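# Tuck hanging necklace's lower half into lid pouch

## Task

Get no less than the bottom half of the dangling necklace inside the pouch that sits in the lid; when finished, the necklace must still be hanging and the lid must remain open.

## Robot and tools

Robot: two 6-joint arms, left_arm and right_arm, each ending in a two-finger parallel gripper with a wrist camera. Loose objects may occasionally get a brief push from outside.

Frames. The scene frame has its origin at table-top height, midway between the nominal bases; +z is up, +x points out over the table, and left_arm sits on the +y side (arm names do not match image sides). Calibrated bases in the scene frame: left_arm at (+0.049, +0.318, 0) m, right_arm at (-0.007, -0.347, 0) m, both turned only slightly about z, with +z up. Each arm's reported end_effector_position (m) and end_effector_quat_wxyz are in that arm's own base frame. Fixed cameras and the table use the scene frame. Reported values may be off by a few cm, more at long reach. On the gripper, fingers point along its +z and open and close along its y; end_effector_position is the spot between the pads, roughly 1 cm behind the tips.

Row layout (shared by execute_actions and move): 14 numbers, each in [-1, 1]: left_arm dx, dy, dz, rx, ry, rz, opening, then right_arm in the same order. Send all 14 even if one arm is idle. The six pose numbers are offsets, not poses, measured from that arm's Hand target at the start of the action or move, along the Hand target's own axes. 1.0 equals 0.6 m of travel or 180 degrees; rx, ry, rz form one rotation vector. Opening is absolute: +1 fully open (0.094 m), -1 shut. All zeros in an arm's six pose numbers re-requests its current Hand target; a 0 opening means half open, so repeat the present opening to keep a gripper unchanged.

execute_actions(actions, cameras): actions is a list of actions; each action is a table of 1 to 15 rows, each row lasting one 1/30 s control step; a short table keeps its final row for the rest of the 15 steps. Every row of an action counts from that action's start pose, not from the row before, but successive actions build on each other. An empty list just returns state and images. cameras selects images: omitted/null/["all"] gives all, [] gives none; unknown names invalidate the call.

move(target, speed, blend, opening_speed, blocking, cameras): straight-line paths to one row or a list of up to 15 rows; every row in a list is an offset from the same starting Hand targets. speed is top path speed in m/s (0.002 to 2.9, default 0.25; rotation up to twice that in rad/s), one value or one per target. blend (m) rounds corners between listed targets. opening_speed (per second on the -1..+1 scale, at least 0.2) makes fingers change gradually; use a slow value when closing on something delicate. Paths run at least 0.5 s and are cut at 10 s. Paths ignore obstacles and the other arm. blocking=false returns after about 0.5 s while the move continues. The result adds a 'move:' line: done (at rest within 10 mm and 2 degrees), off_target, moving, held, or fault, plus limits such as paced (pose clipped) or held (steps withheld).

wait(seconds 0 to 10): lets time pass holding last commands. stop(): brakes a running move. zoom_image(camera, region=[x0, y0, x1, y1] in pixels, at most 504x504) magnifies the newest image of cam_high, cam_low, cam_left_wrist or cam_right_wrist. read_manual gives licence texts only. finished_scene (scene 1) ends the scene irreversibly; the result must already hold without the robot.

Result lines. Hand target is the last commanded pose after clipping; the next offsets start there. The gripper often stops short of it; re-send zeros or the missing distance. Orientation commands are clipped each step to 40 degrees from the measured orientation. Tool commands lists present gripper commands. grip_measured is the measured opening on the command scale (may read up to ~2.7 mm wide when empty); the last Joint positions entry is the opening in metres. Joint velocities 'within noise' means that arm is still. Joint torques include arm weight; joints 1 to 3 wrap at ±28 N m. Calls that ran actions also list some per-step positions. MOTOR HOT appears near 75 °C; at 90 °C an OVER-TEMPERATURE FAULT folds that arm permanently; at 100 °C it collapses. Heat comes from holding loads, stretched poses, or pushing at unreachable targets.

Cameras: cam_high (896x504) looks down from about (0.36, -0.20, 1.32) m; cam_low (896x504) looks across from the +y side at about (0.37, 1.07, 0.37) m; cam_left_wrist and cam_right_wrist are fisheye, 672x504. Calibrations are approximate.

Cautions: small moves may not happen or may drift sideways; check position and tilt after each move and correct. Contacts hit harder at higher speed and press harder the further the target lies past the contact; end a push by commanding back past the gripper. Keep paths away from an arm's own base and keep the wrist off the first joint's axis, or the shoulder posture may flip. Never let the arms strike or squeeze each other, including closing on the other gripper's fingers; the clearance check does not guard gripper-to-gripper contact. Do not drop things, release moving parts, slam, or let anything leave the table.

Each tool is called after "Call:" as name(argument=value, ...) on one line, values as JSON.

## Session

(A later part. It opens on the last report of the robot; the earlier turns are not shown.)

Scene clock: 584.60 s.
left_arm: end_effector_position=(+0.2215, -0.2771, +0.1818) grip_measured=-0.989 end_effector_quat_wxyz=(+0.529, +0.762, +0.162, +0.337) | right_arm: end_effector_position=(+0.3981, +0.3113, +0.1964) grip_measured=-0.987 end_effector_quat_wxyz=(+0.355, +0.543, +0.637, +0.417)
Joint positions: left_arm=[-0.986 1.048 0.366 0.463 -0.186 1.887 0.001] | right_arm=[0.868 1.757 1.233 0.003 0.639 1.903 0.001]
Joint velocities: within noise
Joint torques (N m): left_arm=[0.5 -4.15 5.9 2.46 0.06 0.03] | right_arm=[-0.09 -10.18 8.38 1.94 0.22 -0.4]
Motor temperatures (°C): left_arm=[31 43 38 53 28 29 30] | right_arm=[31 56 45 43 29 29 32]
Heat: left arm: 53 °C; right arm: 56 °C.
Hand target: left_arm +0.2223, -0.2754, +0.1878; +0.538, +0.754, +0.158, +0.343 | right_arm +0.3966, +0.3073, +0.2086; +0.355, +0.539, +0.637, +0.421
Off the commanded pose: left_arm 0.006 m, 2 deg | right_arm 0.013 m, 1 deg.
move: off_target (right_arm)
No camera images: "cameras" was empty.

Call:
move(target=[0,0,0,0,0,0,-1, 0,0.01072,-0.00459,0,0,0,-1], speed=0.03, cameras=[])

Scene clock: 585.63 s.
left_arm: end_effector_position=(+0.2215, -0.2771, +0.1818) grip_measured=-0.989 end_effector_quat_wxyz=(+0.529, +0.762, +0.162, +0.337) | right_arm: end_effector_position=(+0.3961, +0.3091, +0.1960) grip_measured=-0.987 end_effector_quat_wxyz=(+0.355, +0.543, +0.641, +0.411)
Joint positions: left_arm=[-0.986 1.048 0.366 0.463 -0.186 1.887 0.001] | right_arm=[0.868 1.75 1.233 -0.02 0.639 1.902 0.001]
Joint velocities: within noise
Joint torques (N m): left_arm=[0.54 -4.27 6.08 2.48 0 0.09] | right_arm=[-0.09 -10.09 10.28 1.86 0.23 -0.4]
Motor temperatures (°C): left_arm=[31 43 38 53 28 29 30] | right_arm=[31 57 45 43 29 29 32]
Heat: left arm: 53 °C; right arm: 57 °C.
Hand target: left_arm +0.2223, -0.2754, +0.1878; +0.538, +0.754, +0.158, +0.343 | right_arm +0.3966, +0.3073, +0.2155; +0.355, +0.539, +0.637, +0.421
Off the commanded pose: left_arm 0.006 m, 2 deg | right_arm 0.020 m, 1 deg.
move: off_target (right_arm)
No camera images: "cameras" was empty.

Call:
move(target=[0,0,0,0,0,0,-1, 0,0.0046,-0.00197,0,0,0,-1], speed=0.03, cameras=[])

Scene clock: 586.67 s.
left_arm: end_effector_position=(+0.2215, -0.2771, +0.1818) grip_measured=-0.989 end_effector_quat_wxyz=(+0.529, +0.762, +0.162, +0.337) | right_arm: end_effector_position=(+0.3960, +0.3089, +0.1973) grip_measured=-0.987 end_effector_quat_wxyz=(+0.355, +0.543, +0.643, +0.408)
Joint positions: left_arm=[-0.986 1.048 0.366 0.463 -0.186 1.887 0.001] | right_arm=[0.868 1.749 1.243 -0.038 0.639 1.902 0.001]
Joint velocities: within noise
Joint torques (N m): left_arm=[0.59 -4.07 5.71 2.45 0.03 0.09] | right_arm=[-0.09 -10.26 10.25 1.89 0.24 -0.39]
Motor temperatures (°C): left_arm=[31 42 38 53 28 29 30] | right_arm=[31 57 45 44 29 29 32]
Heat: left arm: 53 °C; right arm: 57 °C.
Hand target: left_arm +0.2223, -0.2753, +0.1878; +0.538, +0.754, +0.158, +0.343 | right_arm +0.3966, +0.3073, +0.2186; +0.355, +0.539, +0.637, +0.421
Off the commanded pose: left_arm 0.006 m, 2 deg | right_arm 0.021 m, 2 deg.
move: off_target (right_arm)
No camera images: "cameras" was empty.

Call:
move(target=[0,0,0,0,0,0,-1, -0.00333,0.00766,-0.00332,0,0,0,-1], speed=0.03, cameras=["cam_left_wrist","cam_right_wrist"])

Call:
zoom_image(camera="cam_left_wrist", region=[170, 80, 280, 180])

Call:
zoom_image(camera="cam_right_wrist", region=[280, 120, 440, 280])

Scene clock: 587.80 s.
left_arm: end_effector_position=(+0.2215, -0.2771, +0.1818) grip_measured=-0.989 end_effector_quat_wxyz=(+0.529, +0.762, +0.162, +0.337) | right_arm: end_effector_position=(+0.3965, +0.3067, +0.2035) grip_measured=-0.987 end_effector_quat_wxyz=(+0.356, +0.543, +0.641, +0.409)
Joint positions: left_arm=[-0.986 1.048 0.366 0.463 -0.186 1.887 0.001] | right_arm=[0.864 1.738 1.253 -0.055 0.637 1.9 0.001]
Joint velocities: within noise
Joint torques (N m): left_arm=[0.55 -4.45 5.76 2.54 0.07 0.07] | right_arm=[-0.09 -10.03 10.24 1.97 0.21 -0.41]
Motor temperatures (°C): left_arm=[31 42 38 53 28 29 30] | right_arm=[31 57 45 44 29 29 32]
Heat: left arm: 53 °C; right arm: 57 °C.
Hand target: left_arm +0.2223, -0.2753, +0.1878; +0.538, +0.754, +0.158, +0.343 | right_arm +0.3969, +0.3054, +0.2236; +0.355, +0.539, +0.637, +0.421
Off the commanded pose: left_arm 0.006 m, 2 deg | right_arm 0.020 m, 2 deg.
move: off_target (right_arm)
camera_calibration:
cam_left_wrist: T_world_to_cam=[[0.11113, 0.419508, -0.900924, 0.249255], [0.0356262, 0.904274, 0.425463, 0.169296], [0.993167, -0.0793781, 0.0855463, -0.152253], [0, 0, 0, 1]] pos_world=[0.117482, -0.269739, 0.165555]
cam_right_wrist: T_world_to_cam=[[-0.485599, -0.048491, -0.872836, 0.376951], [-0.68381, 0.643102, 0.344708, 0.0126745], [0.544607, 0.764244, -0.345449, -0.271039], [0, 0, 0, 1]] pos_world=[0.339324, 0.217267, 0.231017]
Images, in order (width x height): cam_left_wrist 672x504, cam_right_wrist 672x504.

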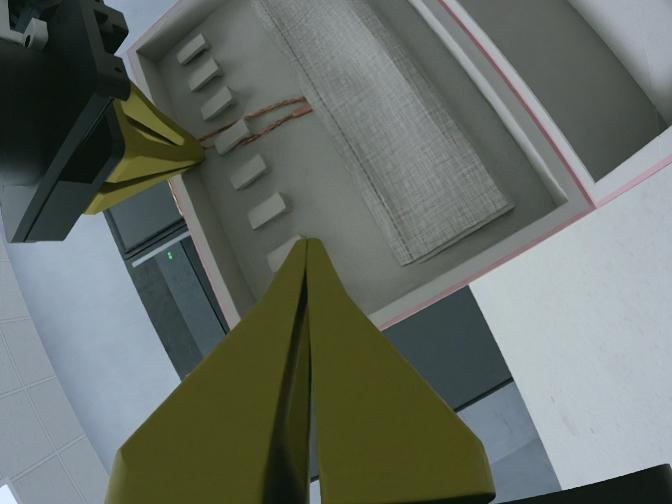

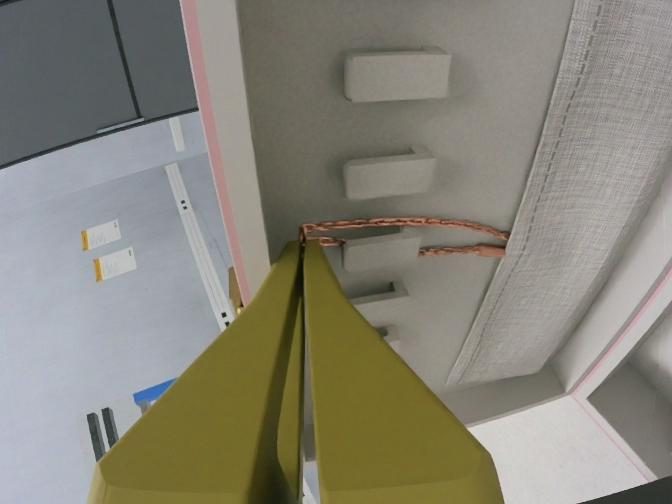

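Scaled by 4.582 from the camera's 672x504 image, which has a finer 960x720 frame.

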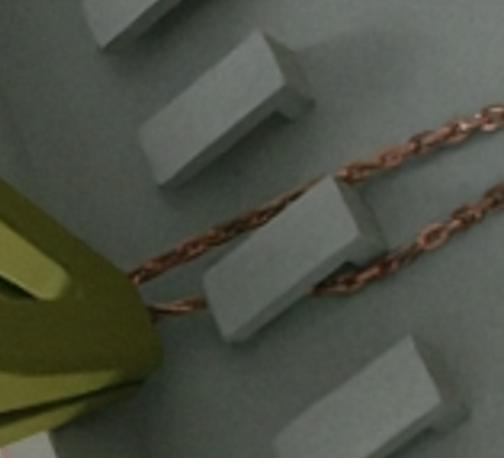

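Scaled by 3.150 from the camera's 672x504 image, which has a finer 960x720 frame.

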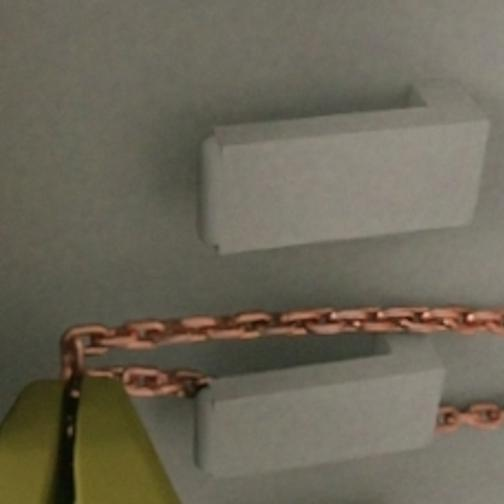

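Call:
move(target=[0,0,0,0,0,0,-1, 0,0,0,0,0,0,-0.9], speed=0.03, opening_speed=0.2, cameras=["cam_right_wrist"])

Call:
zoom_image(camera="cam_right_wrist", region=[280, 120, 440, 280])

Scene clock: 589.13 s.
left_arm: end_effector_position=(+0.2215, -0.2771, +0.1818) grip_measured=-0.989 end_effector_quat_wxyz=(+0.529, +0.762, +0.162, +0.337) | right_arm: end_effector_position=(+0.3963, +0.3066, +0.2030) grip_measured=-0.902 end_effector_quat_wxyz=(+0.355, +0.543, +0.642, +0.408)
Joint positions: left_arm=[-0.986 1.048 0.366 0.463 -0.186 1.887 0.001] | right_arm=[0.864 1.738 1.253 -0.057 0.636 1.9 0.005]
Joint velocities: within noise
Joint torques (N m): left_arm=[0.5 -4.19 5.93 2.43 -0.02 0.03] | right_arm=[-0.08 -10.04 10.24 1.95 0.22 -0.4]
Motor temperatures (°C): left_arm=[31 42 38 53 28 29 30] | right_arm=[31 57 45 44 29 29 32]
Heat: left arm: 53 °C; right arm: 57 °C.
Hand target: left_arm +0.2223, -0.2753, +0.1878; +0.538, +0.754, +0.158, +0.343 | right_arm +0.3969, +0.3054, +0.2236; +0.355, +0.539, +0.637, +0.421
Off the commanded pose: left_arm 0.006 m, 2 deg | right_arm 0.021 m, 2 deg.
move: off_target (right_arm)
camera_calibration:
cam_right_wrist: T_world_to_cam=[[-0.487398, -0.050412, -0.871724, 0.377514], [-0.683736, 0.642967, 0.345107, 0.0125881], [0.543092, 0.764233, -0.347849, -0.269983], [0, 0, 0, 1]] pos_world=[0.339232, 0.217268, 0.23083]
Images, in order (width x height): cam_right_wrist 672x504.

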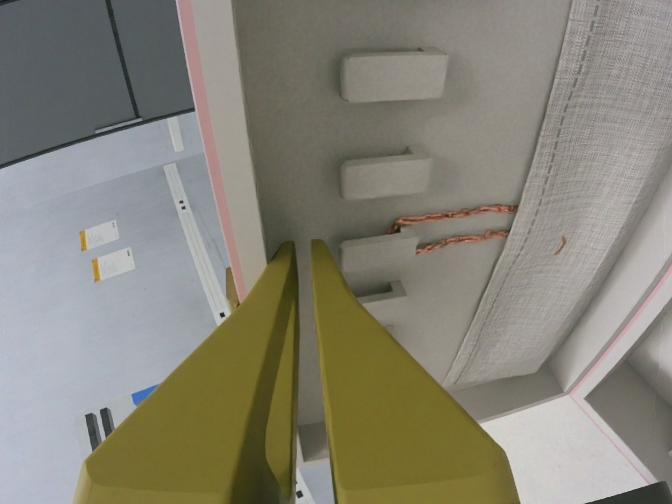

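Scaled by 3.150 from the camera's 672x504 image, which has a finer 960x720 frame.

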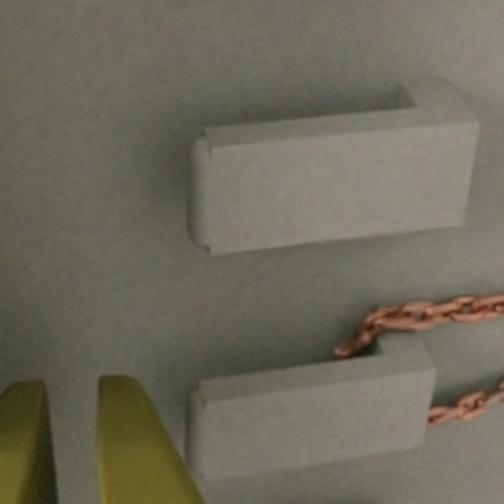

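Call:
move(target=[[0,0,0,0,0,0,-1, 0,0,0,0,0,0,-1],[0,0,0,0,0,0,-1, 0,-0.00677,-0.0116,0,0,0,-1]], speed=0.02, cameras=[])

Scene clock: 591.07 s.
left_arm: end_effector_position=(+0.2215, -0.2771, +0.1818) grip_measured=-0.989 end_effector_quat_wxyz=(+0.529, +0.762, +0.162, +0.337) | right_arm: end_effector_position=(+0.3932, +0.3061, +0.2078) grip_measured=-0.998 end_effector_quat_wxyz=(+0.354, +0.542, +0.643, +0.409)
Joint positions: left_arm=[-0.986 1.048 0.366 0.463 -0.186 1.887 0.001] | right_arm=[0.868 1.723 1.253 -0.07 0.636 1.899 0]
Joint velocities: within noise
Joint torques (N m): left_arm=[0.53 -4.37 5.94 2.51 0.04 0.05] | right_arm=[0.64 -10.32 7.83 2.07 0.33 -0.3]
Motor temperatures (°C): left_arm=[31 42 38 53 28 29 30] | right_arm=[31 57 45 44 29 29 32]
Heat: left arm: 53 °C; right arm: 57 °C.
Hand target: left_arm +0.2223, -0.2753, +0.1878; +0.538, +0.754, +0.158, +0.343 | right_arm +0.3890, +0.3041, +0.2227; +0.355, +0.539, +0.637, +0.421
Off the commanded pose: left_arm 0.006 m, 2 deg | right_arm 0.016 m, 2 deg.
move: off_target (right_arm)
No camera images: "cameras" was empty.

Call:
move(target=[0,0,0,0,0,0,-1, 0,-0.01443,-0.00832,0,0,0,-1], speed=0.02, cameras=[])

Scene clock: 592.23 s.
left_arm: end_effector_position=(+0.2215, -0.2771, +0.1818) grip_measured=-0.989 end_effector_quat_wxyz=(+0.529, +0.762, +0.162, +0.337) | right_arm: end_effector_position=(+0.3850, +0.3058, +0.2054) grip_measured=-0.998 end_effector_quat_wxyz=(+0.353, +0.538, +0.646, +0.410)
Joint positions: left_arm=[-0.986 1.048 0.366 0.463 -0.186 1.887 0.001] | right_arm=[0.882 1.702 1.219 -0.059 0.64 1.899 0]
Joint velocities: within noise
Joint torques (N m): left_arm=[0.47 -4.31 5.74 2.46 0.05 0.05] | right_arm=[0.66 -9.8 7.02 2.17 0.4 -0.21]
Motor temperatures (°C): left_arm=[31 42 38 53 28 29 30] | right_arm=[31 57 45 44 29 29 32]
Heat: left arm: 53 °C; right arm: 57 °C.
Hand target: left_arm +0.2223, -0.2753, +0.1878; +0.538, +0.754, +0.158, +0.343 | right_arm +0.3812, +0.3027, +0.2165; +0.355, +0.539, +0.637, +0.421
Off the commanded pose: left_arm 0.006 m, 2 deg | right_arm 0.012 m, 2 deg.
move: off_target (right_arm)
No camera images: "cameras" was empty.

Call:
move(target=[0,0,0,0,0,0,-1, 0,-0.0177,-0.02867,0,0,0,-1], speed=0.05, cameras=["cam_left_wrist","cam_right_wrist"])

Call:
zoom_image(camera="cam_right_wrist", region=[320, 130, 620, 355])

Scene clock: 593.33 s.
left_arm: end_effector_position=(+0.2215, -0.2771, +0.1818) grip_measured=-0.989 end_effector_quat_wxyz=(+0.529, +0.762, +0.162, +0.337) | right_arm: end_effector_position=(+0.3651, +0.3033, +0.2053) grip_measured=-0.998 end_effector_quat_wxyz=(+0.355, +0.535, +0.646, +0.413)
Joint positions: left_arm=[-0.986 1.048 0.366 0.463 -0.186 1.887 0.001] | right_arm=[0.921 1.648 1.156 -0.057 0.673 1.916 0]
Joint velocities: within noise
Joint torques (N m): left_arm=[0.28 -4.25 5.85 2.45 0.04 0.11] | right_arm=[0.65 -9.09 6.98 2.07 0.42 -0.11]
Motor temperatures (°C): left_arm=[31 42 38 54 28 29 30] | right_arm=[31 57 45 44 29 29 32]
Heat: left arm: 54 °C; right arm: 57 °C.
Hand target: left_arm +0.2223, -0.2753, +0.1878; +0.538, +0.754, +0.158, +0.343 | right_arm +0.3614, +0.2994, +0.2135; +0.355, +0.539, +0.637, +0.421
Off the commanded pose: left_arm 0.006 m, 2 deg | right_arm 0.010 m, 2 deg.
move: done
camera_calibration:
cam_left_wrist: T_world_to_cam=[[0.11113, 0.419508, -0.900924, 0.249255], [0.0356262, 0.904274, 0.425463, 0.169296], [0.993167, -0.0793781, 0.0855463, -0.152253], [0, 0, 0, 1]] pos_world=[0.117482, -0.269739, 0.165555]
cam_right_wrist: T_world_to_cam=[[-0.478524, -0.0613943, -0.875925, 0.365092], [-0.698875, 0.630553, 0.337604, 0.00343942], [0.53159, 0.773714, -0.344642, -0.249018], [0, 0, 0, 1]] pos_world=[0.309485, 0.212914, 0.232811]
Images, in order (width x height): cam_left_wrist 672x504, cam_right_wrist 672x504.

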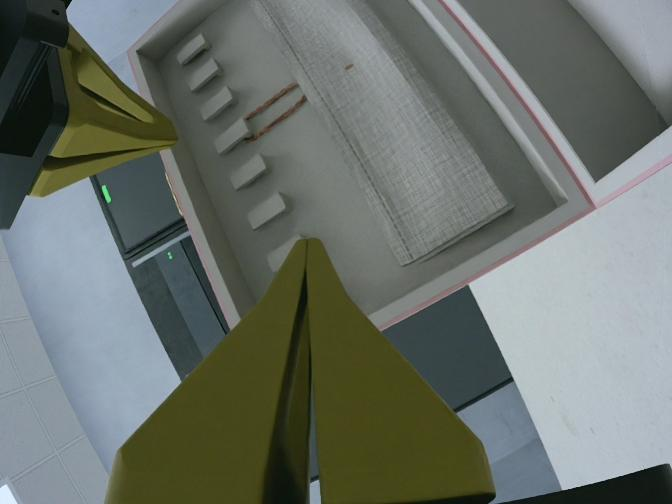

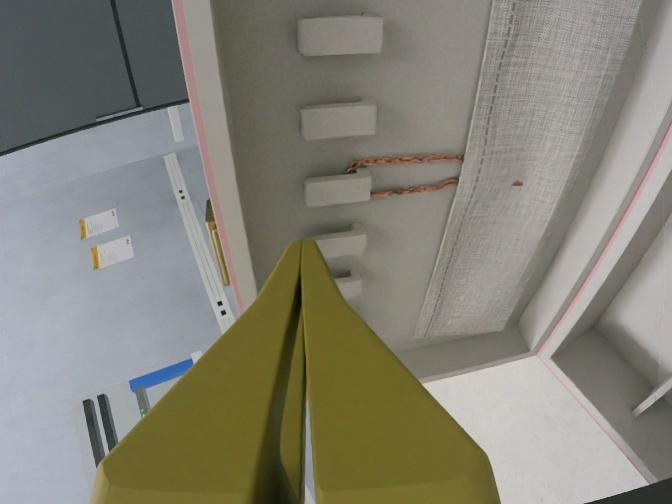

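Scaled by 1.680 from the camera's 672x504 image, which has a finer 960x720 frame.

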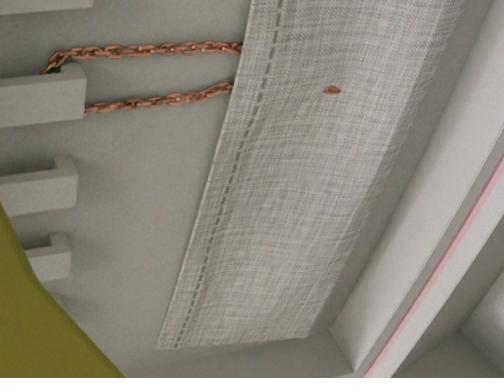

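Call:
move(target=[0,0,0,0,0,0,-1, -0.05,-0.0447,-0.1265,0,0,0,-1], speed=0.1, cameras=["cam_low"])

Scene clock: 595.43 s.
left_arm: end_effector_position=(+0.2215, -0.2771, +0.1818) grip_measured=-0.989 end_effector_quat_wxyz=(+0.529, +0.762, +0.162, +0.337) | right_arm: end_effector_position=(+0.2906, +0.2617, +0.2198) grip_measured=-0.998 end_effector_quat_wxyz=(+0.354, +0.536, +0.638, +0.424)
Joint positions: left_arm=[-0.986 1.048 0.366 0.463 -0.186 1.887 0.001] | right_arm=[1.048 1.339 0.927 -0.168 0.781 2.006 0]
Joint velocities: within noise
Joint torques (N m): left_arm=[0.75 -4.23 5.71 2.46 0 0.1] | right_arm=[0.64 -5.72 6.93 1.79 0.43 -0.13]
Motor temperatures (°C): left_arm=[31 42 38 54 28 29 30] | right_arm=[31 57 45 44 29 29 32]
Heat: left arm: 54 °C; right arm: 57 °C.
Hand target: left_arm +0.2223, -0.2753, +0.1878; +0.538, +0.754, +0.158, +0.343 | right_arm +0.2872, +0.2565, +0.2186; +0.355, +0.539, +0.637, +0.421
Off the commanded pose: left_arm 0.006 m, 2 deg | right_arm 0.006 m, 1 deg.
move: done
Images, in order (width x height): cam_low 896x504.

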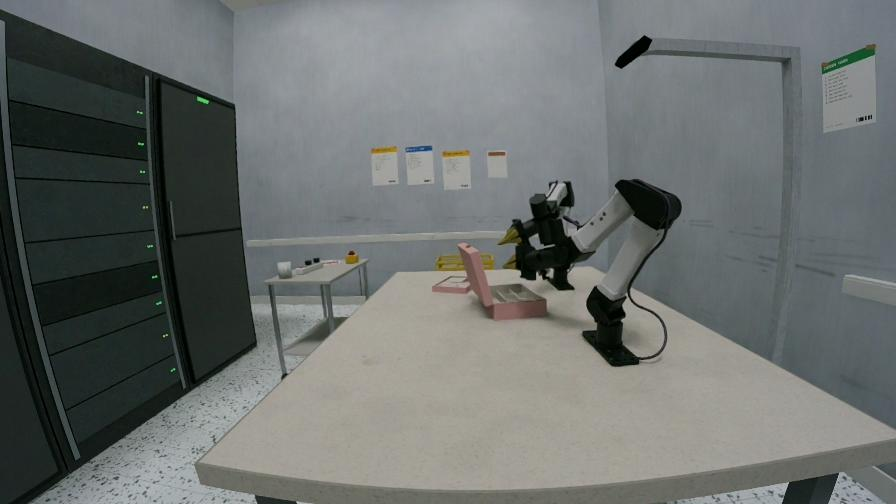

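Call:
wait(seconds=0.5, cameras=["cam_left_wrist"])

Call:
zoom_image(camera="cam_left_wrist", region=[160, 20, 400, 200])

Scene clock: 596.07 s.
left_arm: end_effector_position=(+0.2215, -0.2771, +0.1818) grip_measured=-0.989 end_effector_quat_wxyz=(+0.529, +0.762, +0.162, +0.337) | right_arm: end_effector_position=(+0.2906, +0.2615, +0.2197) grip_measured=-0.998 end_effector_quat_wxyz=(+0.354, +0.536, +0.638, +0.424)
Joint positions: left_arm=[-0.986 1.048 0.366 0.463 -0.186 1.887 0.001] | right_arm=[1.048 1.339 0.927 -0.168 0.782 2.006 0]
Joint velocities: within noise
Joint torques (N m): left_arm=[0.59 -4.23 5.75 2.46 0.07 0.06] | right_arm=[0.65 -5.71 6.95 1.81 0.44 -0.13]
Motor temperatures (°C): left_arm=[31 42 38 54 28 29 30] | right_arm=[31 56 45 44 29 29 32]
Heat: left arm: 54 °C; right arm: 56 °C.
Hand target: left_arm +0.2223, -0.2753, +0.1878; +0.538, +0.754, +0.158, +0.343 | right_arm +0.2872, +0.2564, +0.2186; +0.355, +0.539, +0.637, +0.421
Tool commands: left_gripper/opening=-1.0 right_gripper/opening=-1.0
Off the commanded pose: left_arm 0.006 m, 2 deg | right_arm 0.006 m, 1 deg.
wait: 0.50 s; at rest by 0.03 s
camera_calibration:
cam_left_wrist: T_world_to_cam=[[0.11113, 0.419508, -0.900924, 0.249255], [0.0356262, 0.904274, 0.425463, 0.169296], [0.993167, -0.0793781, 0.0855463, -0.152253], [0, 0, 0, 1]] pos_world=[0.117482, -0.269739, 0.165555]
Images, in order (width x height): cam_left_wrist 672x504.

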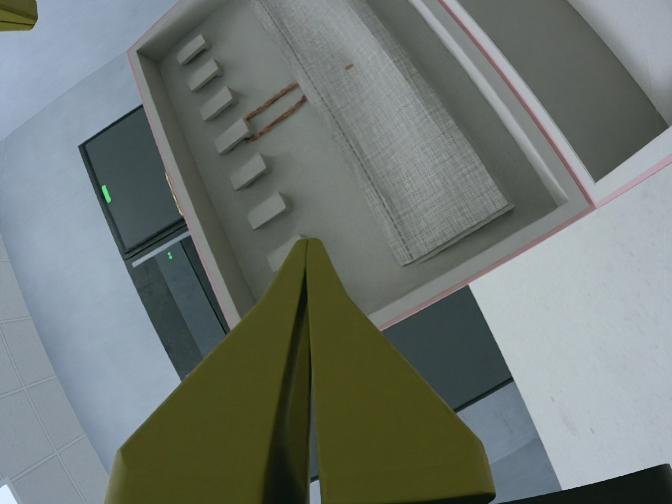

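Scaled by 2.100 from the camera's 672x504 image, which has a finer 960x720 frame.

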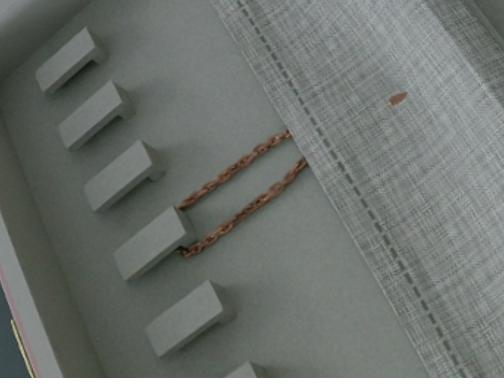

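Call:
zoom_image(camera="cam_left_wrist", region=[290, 30, 410, 120])

Scaled by 4.200 from the camera's 672x504 image, which has a finer 960x720 frame.

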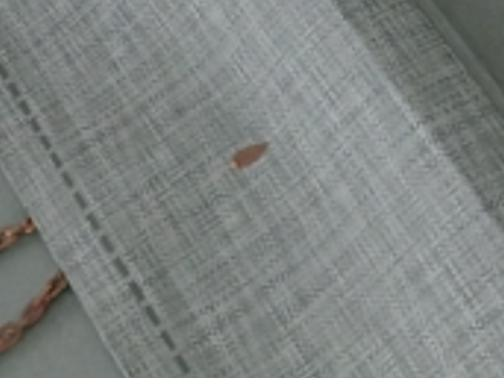

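Call:
finished_scene()

The scene is finished: the task was done.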